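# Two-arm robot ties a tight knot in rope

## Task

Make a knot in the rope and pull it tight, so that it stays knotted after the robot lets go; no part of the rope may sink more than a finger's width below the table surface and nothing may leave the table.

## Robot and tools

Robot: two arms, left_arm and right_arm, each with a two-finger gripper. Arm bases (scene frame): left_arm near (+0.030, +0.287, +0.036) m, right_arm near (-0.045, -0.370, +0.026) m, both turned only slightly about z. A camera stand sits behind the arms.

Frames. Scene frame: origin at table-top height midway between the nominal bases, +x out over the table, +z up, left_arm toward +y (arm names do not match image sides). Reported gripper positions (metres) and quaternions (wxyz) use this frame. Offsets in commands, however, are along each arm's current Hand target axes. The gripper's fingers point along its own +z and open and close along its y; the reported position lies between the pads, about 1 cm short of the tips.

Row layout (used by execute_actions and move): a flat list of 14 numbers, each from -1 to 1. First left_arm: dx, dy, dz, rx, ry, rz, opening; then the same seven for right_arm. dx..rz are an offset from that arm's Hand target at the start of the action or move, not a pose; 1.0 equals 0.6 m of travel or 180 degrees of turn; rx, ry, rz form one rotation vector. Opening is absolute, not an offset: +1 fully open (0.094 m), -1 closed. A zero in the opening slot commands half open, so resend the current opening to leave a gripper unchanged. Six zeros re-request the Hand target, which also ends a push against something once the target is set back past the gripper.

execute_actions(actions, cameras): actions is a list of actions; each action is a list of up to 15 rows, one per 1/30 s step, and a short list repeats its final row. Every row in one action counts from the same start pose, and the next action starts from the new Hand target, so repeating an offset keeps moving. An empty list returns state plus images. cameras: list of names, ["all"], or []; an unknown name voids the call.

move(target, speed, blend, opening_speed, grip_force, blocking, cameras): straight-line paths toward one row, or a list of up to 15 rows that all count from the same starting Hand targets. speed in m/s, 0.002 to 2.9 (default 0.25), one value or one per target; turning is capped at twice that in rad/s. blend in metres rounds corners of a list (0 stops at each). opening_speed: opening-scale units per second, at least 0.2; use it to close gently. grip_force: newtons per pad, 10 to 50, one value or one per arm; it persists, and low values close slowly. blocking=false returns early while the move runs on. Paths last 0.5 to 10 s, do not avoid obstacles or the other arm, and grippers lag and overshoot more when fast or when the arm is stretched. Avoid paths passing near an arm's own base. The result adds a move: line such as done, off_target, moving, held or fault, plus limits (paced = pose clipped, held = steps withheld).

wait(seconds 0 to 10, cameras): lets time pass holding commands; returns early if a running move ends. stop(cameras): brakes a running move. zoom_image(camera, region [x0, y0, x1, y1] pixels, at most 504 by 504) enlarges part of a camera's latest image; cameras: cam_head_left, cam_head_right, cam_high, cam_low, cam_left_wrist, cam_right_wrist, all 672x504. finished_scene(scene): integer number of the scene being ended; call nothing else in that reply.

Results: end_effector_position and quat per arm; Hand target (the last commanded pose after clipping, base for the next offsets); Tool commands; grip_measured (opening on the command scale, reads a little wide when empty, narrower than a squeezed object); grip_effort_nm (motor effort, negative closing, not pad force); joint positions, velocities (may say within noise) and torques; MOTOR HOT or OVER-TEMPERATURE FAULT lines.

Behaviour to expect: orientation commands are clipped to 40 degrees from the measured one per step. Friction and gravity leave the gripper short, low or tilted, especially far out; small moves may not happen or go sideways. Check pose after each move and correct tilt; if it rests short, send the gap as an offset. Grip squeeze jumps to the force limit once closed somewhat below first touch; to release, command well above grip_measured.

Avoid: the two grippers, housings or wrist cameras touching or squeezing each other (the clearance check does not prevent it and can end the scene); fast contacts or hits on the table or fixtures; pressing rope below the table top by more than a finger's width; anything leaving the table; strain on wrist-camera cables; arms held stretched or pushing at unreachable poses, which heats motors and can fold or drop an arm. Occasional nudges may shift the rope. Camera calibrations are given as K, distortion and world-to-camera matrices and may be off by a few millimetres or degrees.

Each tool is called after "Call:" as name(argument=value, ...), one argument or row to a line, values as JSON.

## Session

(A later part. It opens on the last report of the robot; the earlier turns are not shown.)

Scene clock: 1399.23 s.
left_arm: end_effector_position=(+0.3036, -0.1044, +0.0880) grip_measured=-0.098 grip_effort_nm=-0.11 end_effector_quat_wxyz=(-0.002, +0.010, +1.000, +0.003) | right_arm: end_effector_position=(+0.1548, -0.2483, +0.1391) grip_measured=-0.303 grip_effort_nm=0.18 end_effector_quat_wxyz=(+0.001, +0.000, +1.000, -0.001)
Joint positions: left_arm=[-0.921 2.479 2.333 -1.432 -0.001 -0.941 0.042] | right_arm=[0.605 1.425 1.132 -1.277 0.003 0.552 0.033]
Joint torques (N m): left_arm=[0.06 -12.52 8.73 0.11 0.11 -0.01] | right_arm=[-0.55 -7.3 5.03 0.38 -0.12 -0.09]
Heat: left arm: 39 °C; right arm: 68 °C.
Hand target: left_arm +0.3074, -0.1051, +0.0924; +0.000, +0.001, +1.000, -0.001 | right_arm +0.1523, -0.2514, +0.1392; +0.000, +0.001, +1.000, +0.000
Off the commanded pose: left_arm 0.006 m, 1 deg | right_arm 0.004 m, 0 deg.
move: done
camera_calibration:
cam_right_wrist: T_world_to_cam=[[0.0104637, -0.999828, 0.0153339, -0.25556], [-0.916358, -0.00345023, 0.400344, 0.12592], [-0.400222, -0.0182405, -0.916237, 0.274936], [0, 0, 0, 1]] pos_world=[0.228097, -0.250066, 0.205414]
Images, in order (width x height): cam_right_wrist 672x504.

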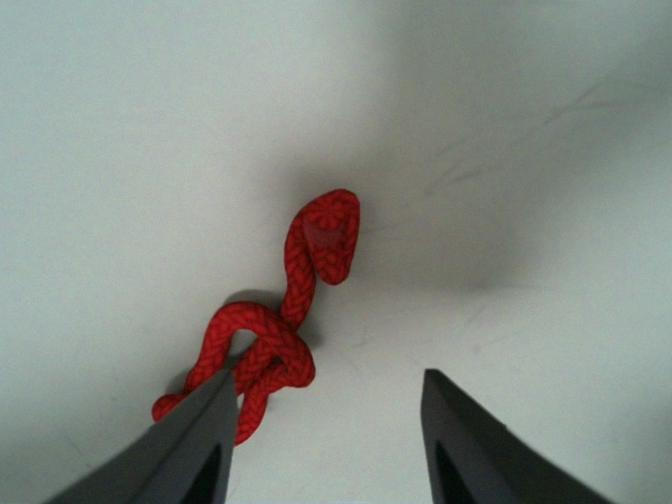

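Call:
move(
  target=[
    [-0.03,0.007,0.03,0,0,0,0.3,0,0,0,0,0,0,-0.3],
    [-0.03,0.007,0.117,0,0,0,0.3,0,0,0,0,0,0,-0.3],
    [-0.03,0.007,0.117,0,0,0,-1,0,0,0,0,0,0,-0.3],
    [-0.03,0.007,0.07,0,0,0,-1,0,0,0,0,0,0,-0.3],
    [-0.08,0.3,0.07,0,0,0,-1,0,0,0,0,0,0,-0.3],
  ],
  speed=0.2,
  cameras=["cam_right_wrist","cam_high"],
)

Call:
zoom_image(
  camera="cam_high",
  region=[270, 150, 430, 270],
)

Scene clock: 1419.23 s.
left_arm: end_effector_position=(+0.3489, +0.0811, +0.0358) grip_measured=-0.670 grip_effort_nm=-1.03 end_effector_quat_wxyz=(-0.026, -0.005, +1.000, +0.017) | right_arm: end_effector_position=(+0.1548, -0.2483, +0.1391) grip_measured=-0.303 grip_effort_nm=0.18 end_effector_quat_wxyz=(+0.001, +0.000, +1.000, -0.001)
Joint positions: left_arm=[-0.534 2.128 1.522 -1.026 -0.001 -0.583 0.016] | right_arm=[0.605 1.425 1.132 -1.277 0.003 0.552 0.033]
Joint torques (N m): left_arm=[-0.73 -14.78 5.08 0.33 0.13 0.14] | right_arm=[-0.54 -7.27 5.03 0.39 -0.11 -0.1]
Heat: left arm: 45 °C; right arm: 62 °C.
Hand target: left_arm +0.3557, +0.0746, +0.0503; +0.000, +0.001, +1.000, -0.001 | right_arm +0.1523, -0.2514, +0.1392; +0.000, +0.001, +1.000, +0.000
Off the commanded pose: left_arm 0.017 m, 4 deg | right_arm 0.004 m, 0 deg.
move: off_target (left_arm)
camera_calibration:
cam_right_wrist: T_world_to_cam=[[0.0104637, -0.999828, 0.0153339, -0.25556], [-0.916358, -0.00345023, 0.400344, 0.12592], [-0.400222, -0.0182405, -0.916237, 0.274936], [0, 0, 0, 1]] pos_world=[0.228097, -0.250066, 0.205414]
Images, in order (width x height): cam_high 672x504, cam_right_wrist 672x504.

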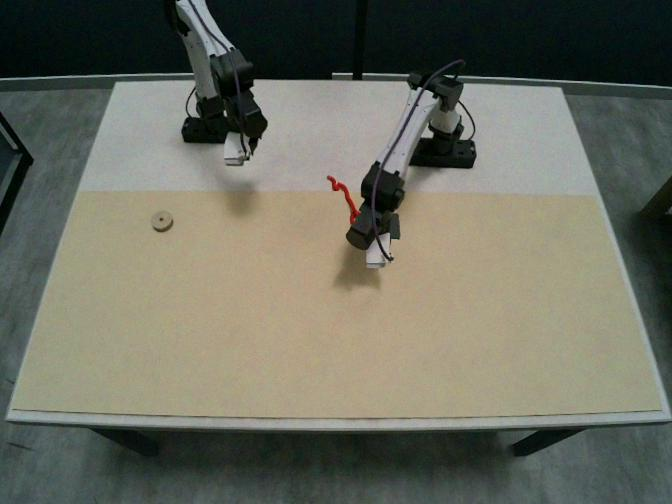

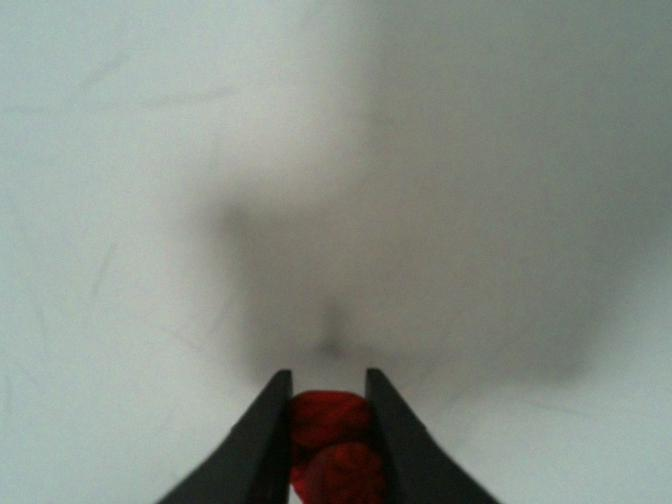

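Scaled by 3.150 from the camera's 672x504 image, which has a finer 960x720 frame.

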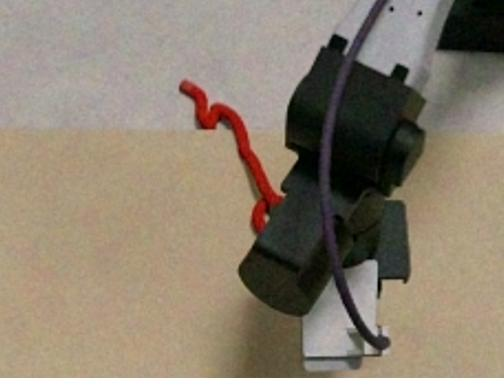

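Call:
move(
  target=[-0.108,-0.092,0.02,0,0,0,-1,-0.03,0.33,0,0,0,0,-0.1],
  speed=0.2,
  cameras=["cam_left_wrist","cam_high"],
)

Call:
zoom_image(
  camera="cam_high",
  region=[270, 150, 430, 270],
)

Scene clock: 1436.20 s.
left_arm: end_effector_position=(+0.4182, +0.0247, +0.0338) grip_measured=-0.670 grip_effort_nm=-1.03 end_effector_quat_wxyz=(-0.004, +0.003, +1.000, +0.003) | right_arm: end_effector_position=(+0.1708, -0.0548, +0.1393) grip_measured=-0.103 grip_effort_nm=0.18 end_effector_quat_wxyz=(+0.005, -0.003, +1.000, +0.005)
Joint positions: left_arm=[-0.555 2.441 2.049 -1.189 -0.001 -0.587 0.016] | right_arm=[1.027 1.987 1.772 -1.344 0.003 0.967 0.042]
Joint torques (N m): left_arm=[-0.94 -12.41 8.72 0.13 0.11 -0.01] | right_arm=[0.21 -10.36 7.95 0.21 -0.1 0.11]
Heat: left arm: 46 °C; right arm: 59 °C.
Hand target: left_arm +0.4203, +0.0193, +0.0382; +0.000, +0.001, +1.000, +0.000 | right_arm +0.1705, -0.0534, +0.1393; +0.000, +0.001, +1.000, +0.000
Off the commanded pose: left_arm 0.007 m, 1 deg | right_arm 0.001 m, 1 deg.
move: done
camera_calibration:
cam_left_wrist: T_world_to_cam=[[-0.00181716, -0.999944, -0.0103959, 0.0262504], [-0.898217, -0.00293738, 0.439543, 0.395199], [-0.439549, 0.0101365, -0.898162, 0.299968], [0, 0, 0, 1]] pos_world=[0.486873, 0.0243691, 0.095986]
Images, in order (width x height): cam_high 672x504, cam_left_wrist 672x504.

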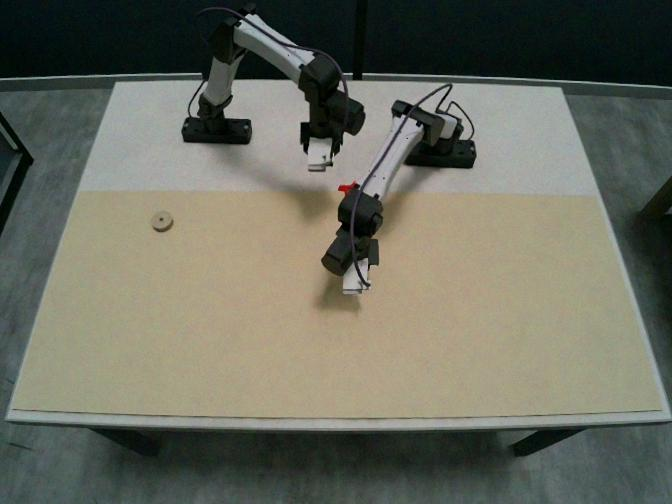

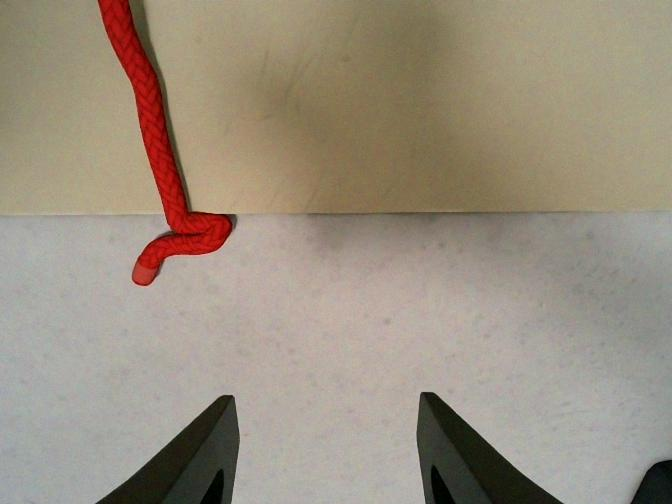

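Scaled by 3.150 from the camera's 672x504 image, which has a finer 960x720 frame.

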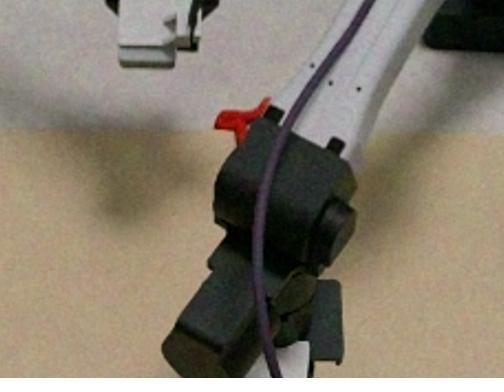

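Call:
move(
  target=[
    [0,0,0,0,0,0,-1,-0.041,0.1175,0.1,0,0,0,-0.1],
    [0,0,0,0,0,0,-1,-0.041,0.1175,0.195,0,0,0,-0.1],
    [0,0,0,0,0,0,-1,-0.041,0.1175,0.195,0,0,0,-1],
    [0,0,0,0,0,0,-1,0.02,-0.05,0.18,0,0,0,-1],
  ],
  speed=[0.3,0.15,0.1,0.08],
  cameras=["cam_left_wrist","cam_right_wrist","cam_high"],
)

Call:
zoom_image(
  camera="cam_high",
  region=[270, 170, 430, 290],
)

Scene clock: 1455.90 s.
left_arm: end_effector_position=(+0.4181, +0.0248, +0.0338) grip_measured=-0.670 grip_effort_nm=-1.03 end_effector_quat_wxyz=(-0.004, +0.003, +1.000, +0.003) | right_arm: end_effector_position=(+0.1847, -0.0131, +0.0876) grip_measured=-0.103 grip_effort_nm=0.18 end_effector_quat_wxyz=(-0.010, -0.004, +1.000, -0.017)
Joint positions: left_arm=[-0.555 2.441 2.049 -1.19 -0.001 -0.587 0.016] | right_arm=[1.056 2.233 1.945 -1.323 0.003 0.994 0.042]
Joint torques (N m): left_arm=[-0.94 -12.3 8.66 0.15 0.11 0] | right_arm=[-0.18 -16.35 6.02 0.19 -0.06 -0.01]
Heat: left arm: 48 °C; right arm: 60 °C.
Hand target: left_arm +0.4203, +0.0193, +0.0382; +0.000, +0.001, +1.000, +0.000 | right_arm +0.1857, -0.0144, +0.0978; -0.005, -0.002, +1.000, -0.010 (not the last commanded pose)
Tool commands: left_gripper/opening=-1.0 right_gripper/opening=-0.1
Off the commanded pose: left_arm 0.007 m, 1 deg | right_arm 0.094 m, 2 deg.
move: held (right_arm; a check stopped the path); path passed 1 of 4 targets; target 3's new opening was not sent; limits=held
pose unreachable (right arm): on one or more control steps of this call, first in action 0 (counted from 0), this arm could not follow its commanded pose, so it was not sent that pose on those steps. It may still have moved: this result reports where it is.
cause: moving toward the commanded pose would bring a part of the arm too close to another arm (this arm's wrist (the part past joint 4) and the left arm's forearm (the part past joint 3), at the place that arm is still heading or pushing toward).
camera_calibration:
cam_left_wrist: T_world_to_cam=[[-0.00181882, -0.999942, -0.0106188, 0.0263719], [-0.898099, -0.00303668, 0.439783, 0.395164], [-0.439789, 0.0103366, -0.898041, 0.299979], [0, 0, 0, 1]] pos_world=[0.486872, 0.0244696, 0.0958868]
cam_right_wrist: T_world_to_cam=[[0.019537, -0.998676, 0.0475804, -0.0243409], [-0.90749, 0.00226039, 0.420068, 0.171457], [-0.419619, -0.0513856, -0.906245, 0.246291], [0, 0, 0, 1]] pos_world=[0.25942, -0.0120404, 0.152334]
Images, in order (width x height): cam_high 672x504, cam_left_wrist 672x504, cam_right_wrist 672x504.

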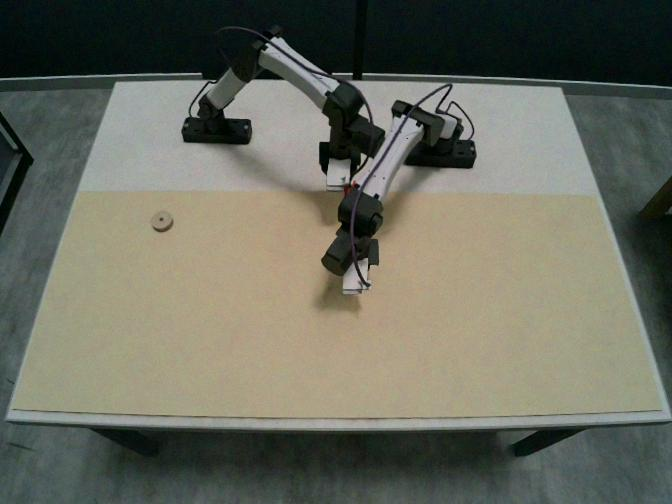

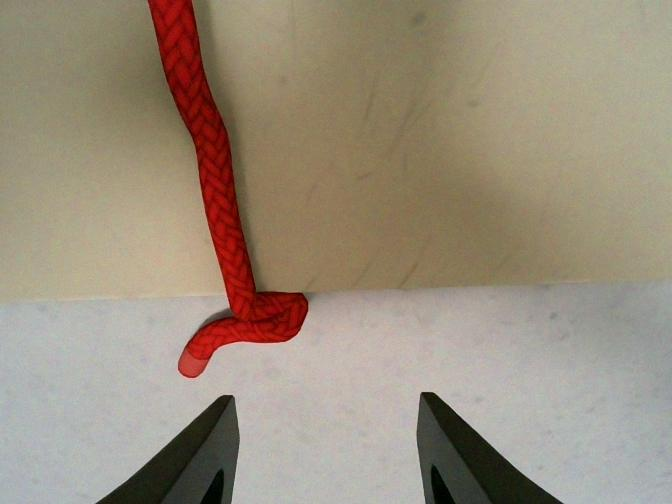

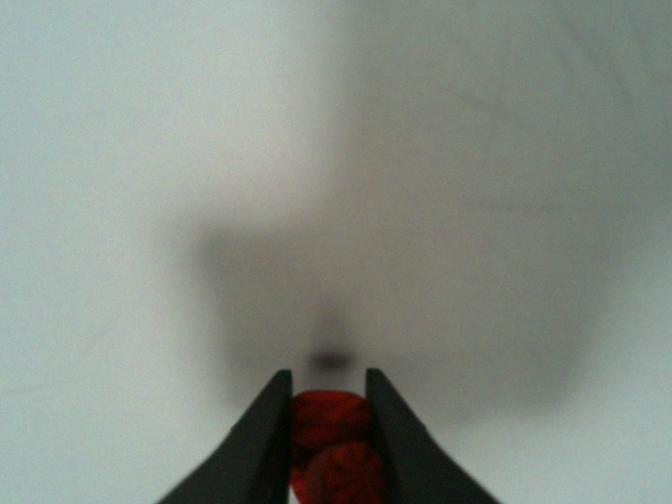

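Scaled by 3.150 from the camera's 672x504 image, which has a finer 960x720 frame.

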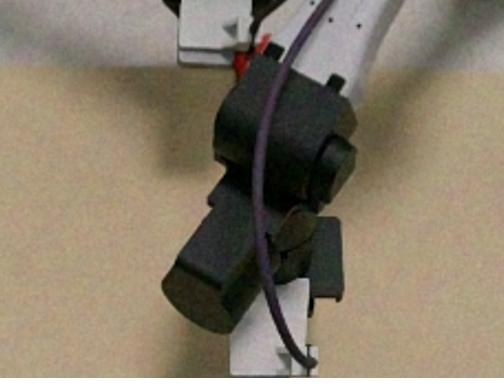

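Call:
move(
  target=[
    [0,0,0,0,0,0,-1,0.06,-0.39,-0.07,0,0,0,-0.1],
    [0.033,-0.2,-0.02,0,0,0,-1,0.06,-0.39,-0.07,0,0,0,-0.1],
    [0.15,0.233,0,0,0,0,-1,0.06,-0.39,-0.07,0,0,0,-0.1],
  ],
  speed=0.25,
  blend=[0,0.03,0],
  cameras=["cam_left_wrist","cam_high"],
)

Call:
zoom_image(
  camera="cam_high",
  region=[270, 170, 430, 290],
)

Scene clock: 1471.30 s.
left_arm: end_effector_position=(+0.3223, +0.1624, +0.0286) grip_measured=-0.670 grip_effort_nm=-1.03 end_effector_quat_wxyz=(-0.027, -0.004, +1.000, +0.009) | right_arm: end_effector_position=(+0.1559, -0.2417, +0.1452) grip_measured=-0.103 grip_effort_nm=0.18 end_effector_quat_wxyz=(+0.000, -0.002, +1.000, -0.004)
Joint positions: left_arm=[-0.36 1.922 1.18 -0.885 0.004 -0.407 0.016] | right_arm=[0.63 1.446 1.174 -1.303 0.007 0.571 0.042]
Joint torques (N m): left_arm=[-0.46 -12.11 4.85 0.35 0.08 0.19] | right_arm=[-0.5 -7.3 5 0.22 -0.04 -0.09]
Heat: left arm: 49 °C; right arm: 64 °C.
Hand target: left_arm +0.3306, +0.1594, +0.0381; +0.000, +0.001, +1.000, +0.000 | right_arm +0.1512, -0.2477, +0.1449; -0.005, -0.002, +1.000, -0.010
Off the commanded pose: left_arm 0.013 m, 3 deg | right_arm 0.008 m, 1 deg.
move: off_target (left_arm)
camera_calibration:
cam_left_wrist: T_world_to_cam=[[0.0117148, -0.999671, -0.0228096, 0.159596], [-0.8772, -0.021224, 0.479655, 0.306837], [-0.479982, 0.0143895, -0.87716, 0.263498], [0, 0, 0, 1]] pos_world=[0.393763, 0.162264, 0.0875946]
Images, in order (width x height): cam_high 672x504, cam_left_wrist 672x504.

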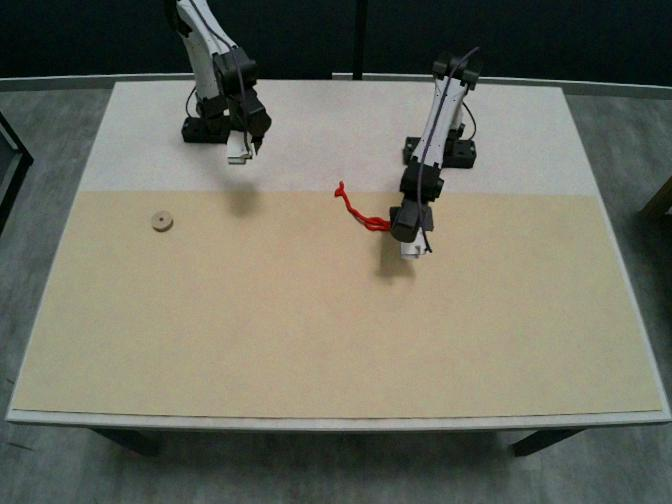

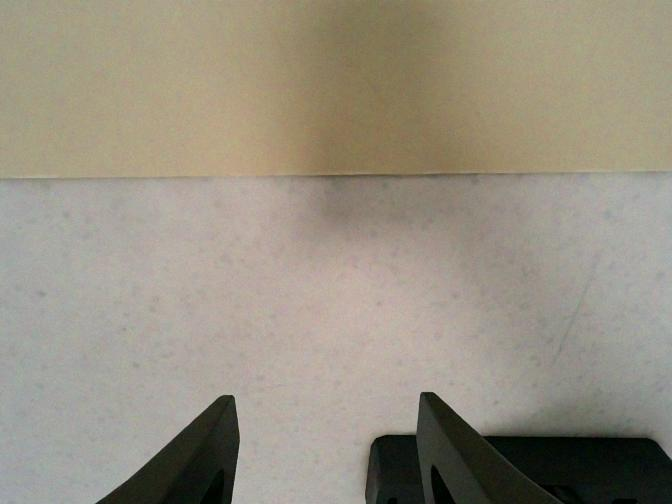

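Scaled by 3.150 from the camera's 672x504 image, which has a finer 960x720 frame.

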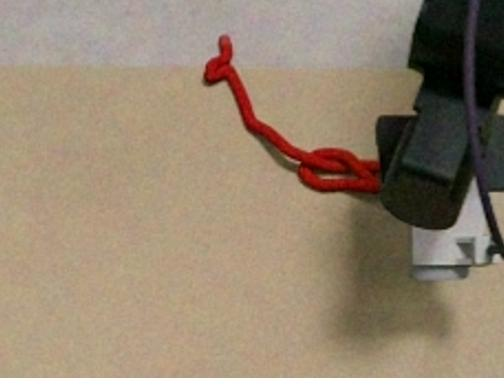

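Call:
move(
  target=[0,0,0,0,0,0,-1,-0.123,0.447,0.1,0,0,-0.083,0],
  speed=0.3,
  cameras=["cam_left_wrist"],
)

Scene clock: 1483.07 s.
left_arm: end_effector_position=(+0.3225, +0.1623, +0.0286) grip_measured=-0.670 grip_effort_nm=-1.03 end_effector_quat_wxyz=(-0.026, -0.004, +1.000, +0.009) | right_arm: end_effector_position=(+0.2242, +0.0199, +0.0840) grip_measured=-0.003 grip_effort_nm=0.18 end_effector_quat_wxyz=(+0.003, -0.134, +0.991, -0.003)
Joint positions: left_arm=[-0.36 1.922 1.18 -0.884 0.004 -0.406 0.016] | right_arm=[1.025 2.449 2.304 -1.428 0.008 0.702 0.047]
Joint torques (N m): left_arm=[-0.53 -12.03 4.81 0.4 0.09 0.2] | right_arm=[0.02 -13.48 7.8 0.18 -0.12 0.04]
Heat: left arm: 48 °C; right arm: 60 °C.
Hand target: left_arm +0.3307, +0.1593, +0.0381; +0.000, +0.001, +1.000, +0.000 | right_arm +0.2231, +0.0197, +0.0787; -0.006, -0.133, +0.991, -0.010
Off the commanded pose: left_arm 0.013 m, 3 deg | right_arm 0.006 m, 1 deg.
move: off_target (left_arm)
camera_calibration:
cam_left_wrist: T_world_to_cam=[[0.0110287, -0.999688, -0.0224161, 0.159734], [-0.877535, -0.0204235, 0.479077, 0.306978], [-0.479386, 0.0143873, -0.877486, 0.263341], [0, 0, 0, 1]] pos_world=[0.393865, 0.162165, 0.0875928]
Images, in order (width x height): cam_left_wrist 672x504.

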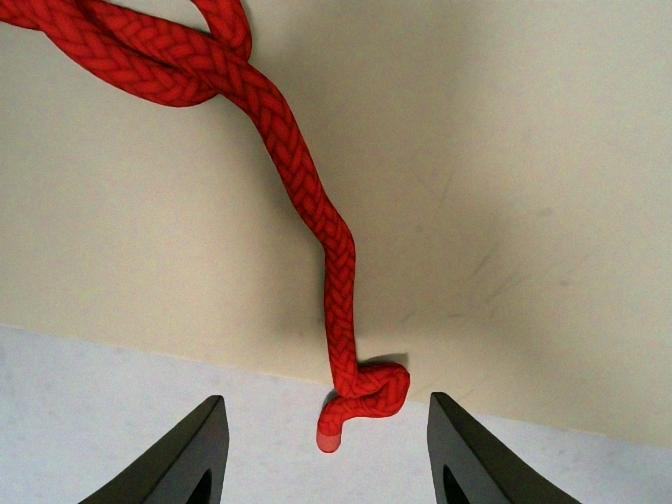

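Call:
move(
  target=[
    [0,0,0,0,0,0,-1,0,-0.008,0.097,0,0,0,0],
    [0,0,0,0,0,0,-1,0,-0.008,0.097,0,0,0,-1],
    [0,0,0,0,0,0,-1,0.134,-0.222,0.072,0,0,-0.2,-1],
  ],
  speed=[0.2,0.1,0.1],
  cameras=["cam_left_wrist","cam_high"],
)

Call:
zoom_image(
  camera="cam_high",
  region=[290, 150, 450, 270],
)

Scene clock: 1500.80 s.
left_arm: end_effector_position=(+0.3188, +0.1536, +0.0288) grip_measured=-0.670 grip_effort_nm=-1.03 end_effector_quat_wxyz=(-0.035, -0.002, +0.999, -0.011) | right_arm: end_effector_position=(+0.1897, -0.1122, +0.0359) grip_measured=-0.847 grip_effort_nm=-0.99 end_effector_quat_wxyz=(+0.015, -0.434, +0.901, +0.006)
Joint positions: left_arm=[-0.366 1.922 1.18 -0.884 0.048 -0.406 0.016] | right_arm=[0.888 1.92 1.257 -0.874 0 -0.065 0.007]
Joint torques (N m): left_arm=[0.01 -12.07 4.92 0.35 -0.32 0.18] | right_arm=[-0.94 -13.18 3.78 -0.11 -0.06 -0.1]
Heat: left arm: 48 °C; right arm: 62 °C.
Hand target: left_arm +0.3306, +0.1594, +0.0381; +0.000, +0.001, +1.000, +0.000 | right_arm +0.1802, -0.1308, +0.0391; -0.009, -0.432, +0.902, -0.007
Off the commanded pose: left_arm 0.016 m, 4 deg | right_arm 0.021 m, 3 deg.
move: off_target (left_arm, right_arm)
camera_calibration:
cam_left_wrist: T_world_to_cam=[[0.00810242, -0.999805, 0.0180345, 0.150928], [-0.86916, 0.00187664, 0.494528, 0.296934], [-0.494465, -0.0196818, -0.868975, 0.271755], [0, 0, 0, 1]] pos_world=[0.391233, 0.15569, 0.0865841]
Images, in order (width x height): cam_high 672x504, cam_left_wrist 672x504.

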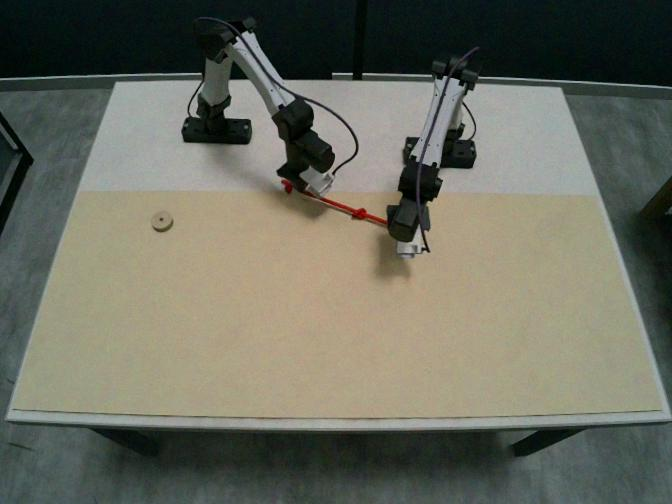

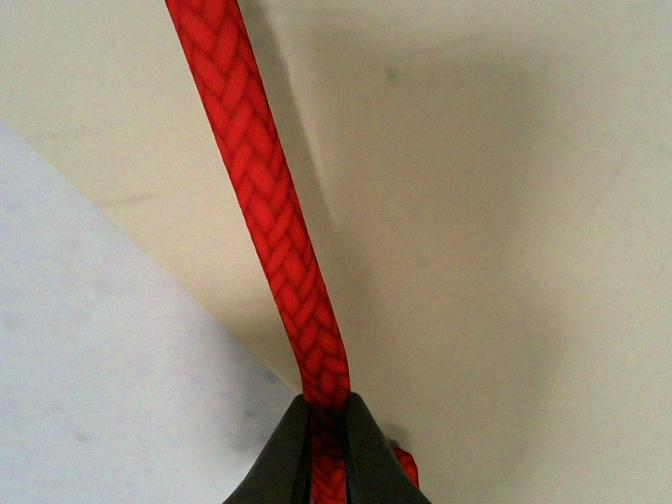

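Scaled by 3.150 from the camera's 672x504 image, which has a finer 960x720 frame.

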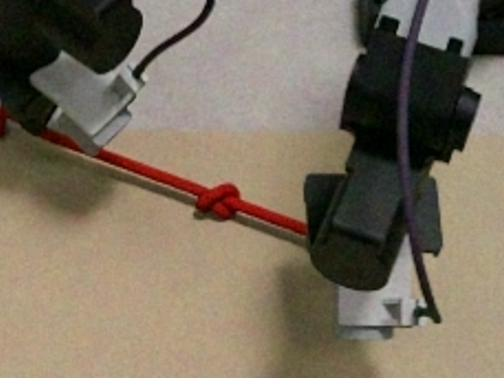

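Call:
move(
  target=[
    [0,0,0,0,0,0,-1,0.035,-0.005,0,0,0,0,-1],
    [0,0,0.012,0,0,0,-1,-0.04,0,0.03,0,0,0,-1],
    [0,0,0.012,0,0,0,-0.1,-0.04,0,0.03,0,0,0,-0.3],
    [0,0,-0.13,0,0,0,-0.1,-0.04,0,-0.1,0,0,0,-0.3],
    [0.1,0.2,-0.15,0,0,0,-0.1,0.2,-0.05,-0.12,0,0,0,-0.3],
  ],
  speed=[0.05,0.1,0.1,0.15,0.3],
  cameras=["cam_high"],
)

Call:
zoom_image(
  camera="cam_high",
  region=[270, 150, 430, 270],
)

Scene clock: 1513.37 s.
left_arm: end_effector_position=(+0.2740, +0.2770, +0.1244) grip_measured=-0.102 grip_effort_nm=0.11 end_effector_quat_wxyz=(-0.004, -0.001, +1.000, -0.003) | right_arm: end_effector_position=(+0.1317, -0.2362, +0.1144) grip_measured=-0.303 grip_effort_nm=0.18 end_effector_quat_wxyz=(-0.004, -0.432, +0.902, -0.004)
Joint positions: left_arm=[0.004 1.486 1.085 -1.178 0.006 -0.037 0.042] | right_arm=[0.708 1.397 1.01 -1.194 0.005 -0.239 0.033]
Joint torques (N m): left_arm=[0.12 -7.57 5.39 0.18 0.1 0.24] | right_arm=[-0.59 -6.56 5.08 0.3 -0.07 -0.1]
Heat: left arm: 47 °C; right arm: 63 °C.
Hand target: left_arm +0.2709, +0.2796, +0.1280; +0.000, +0.001, +1.000, +0.000 | right_arm +0.1291, -0.2417, +0.1139; -0.009, -0.432, +0.902, -0.007
Off the commanded pose: left_arm 0.005 m, 1 deg | right_arm 0.006 m, 1 deg.
move: done; target 3's new opening was sent with left_arm's hand 0.013 m and 3 deg from that target
Images, in order (width x height): cam_high 672x504.

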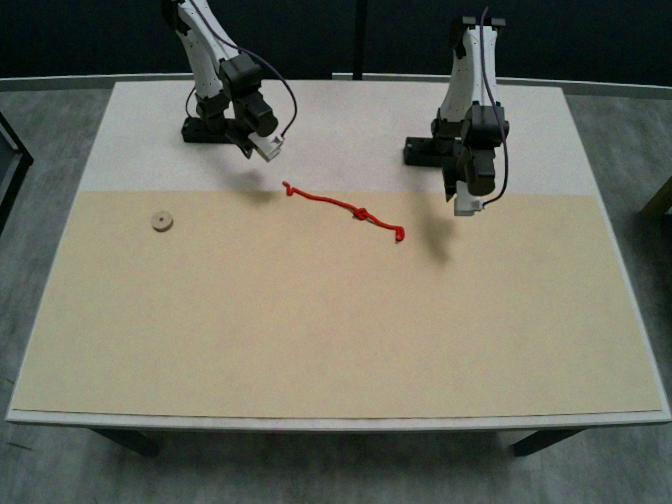

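Scaled by 3.150 from the camera's 672x504 image, which has a finer 960x720 frame.

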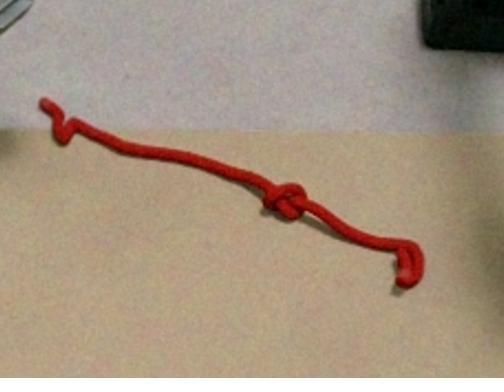

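Call:
finished_scene(
  scene=2,
)

The scene is finished: the task was done.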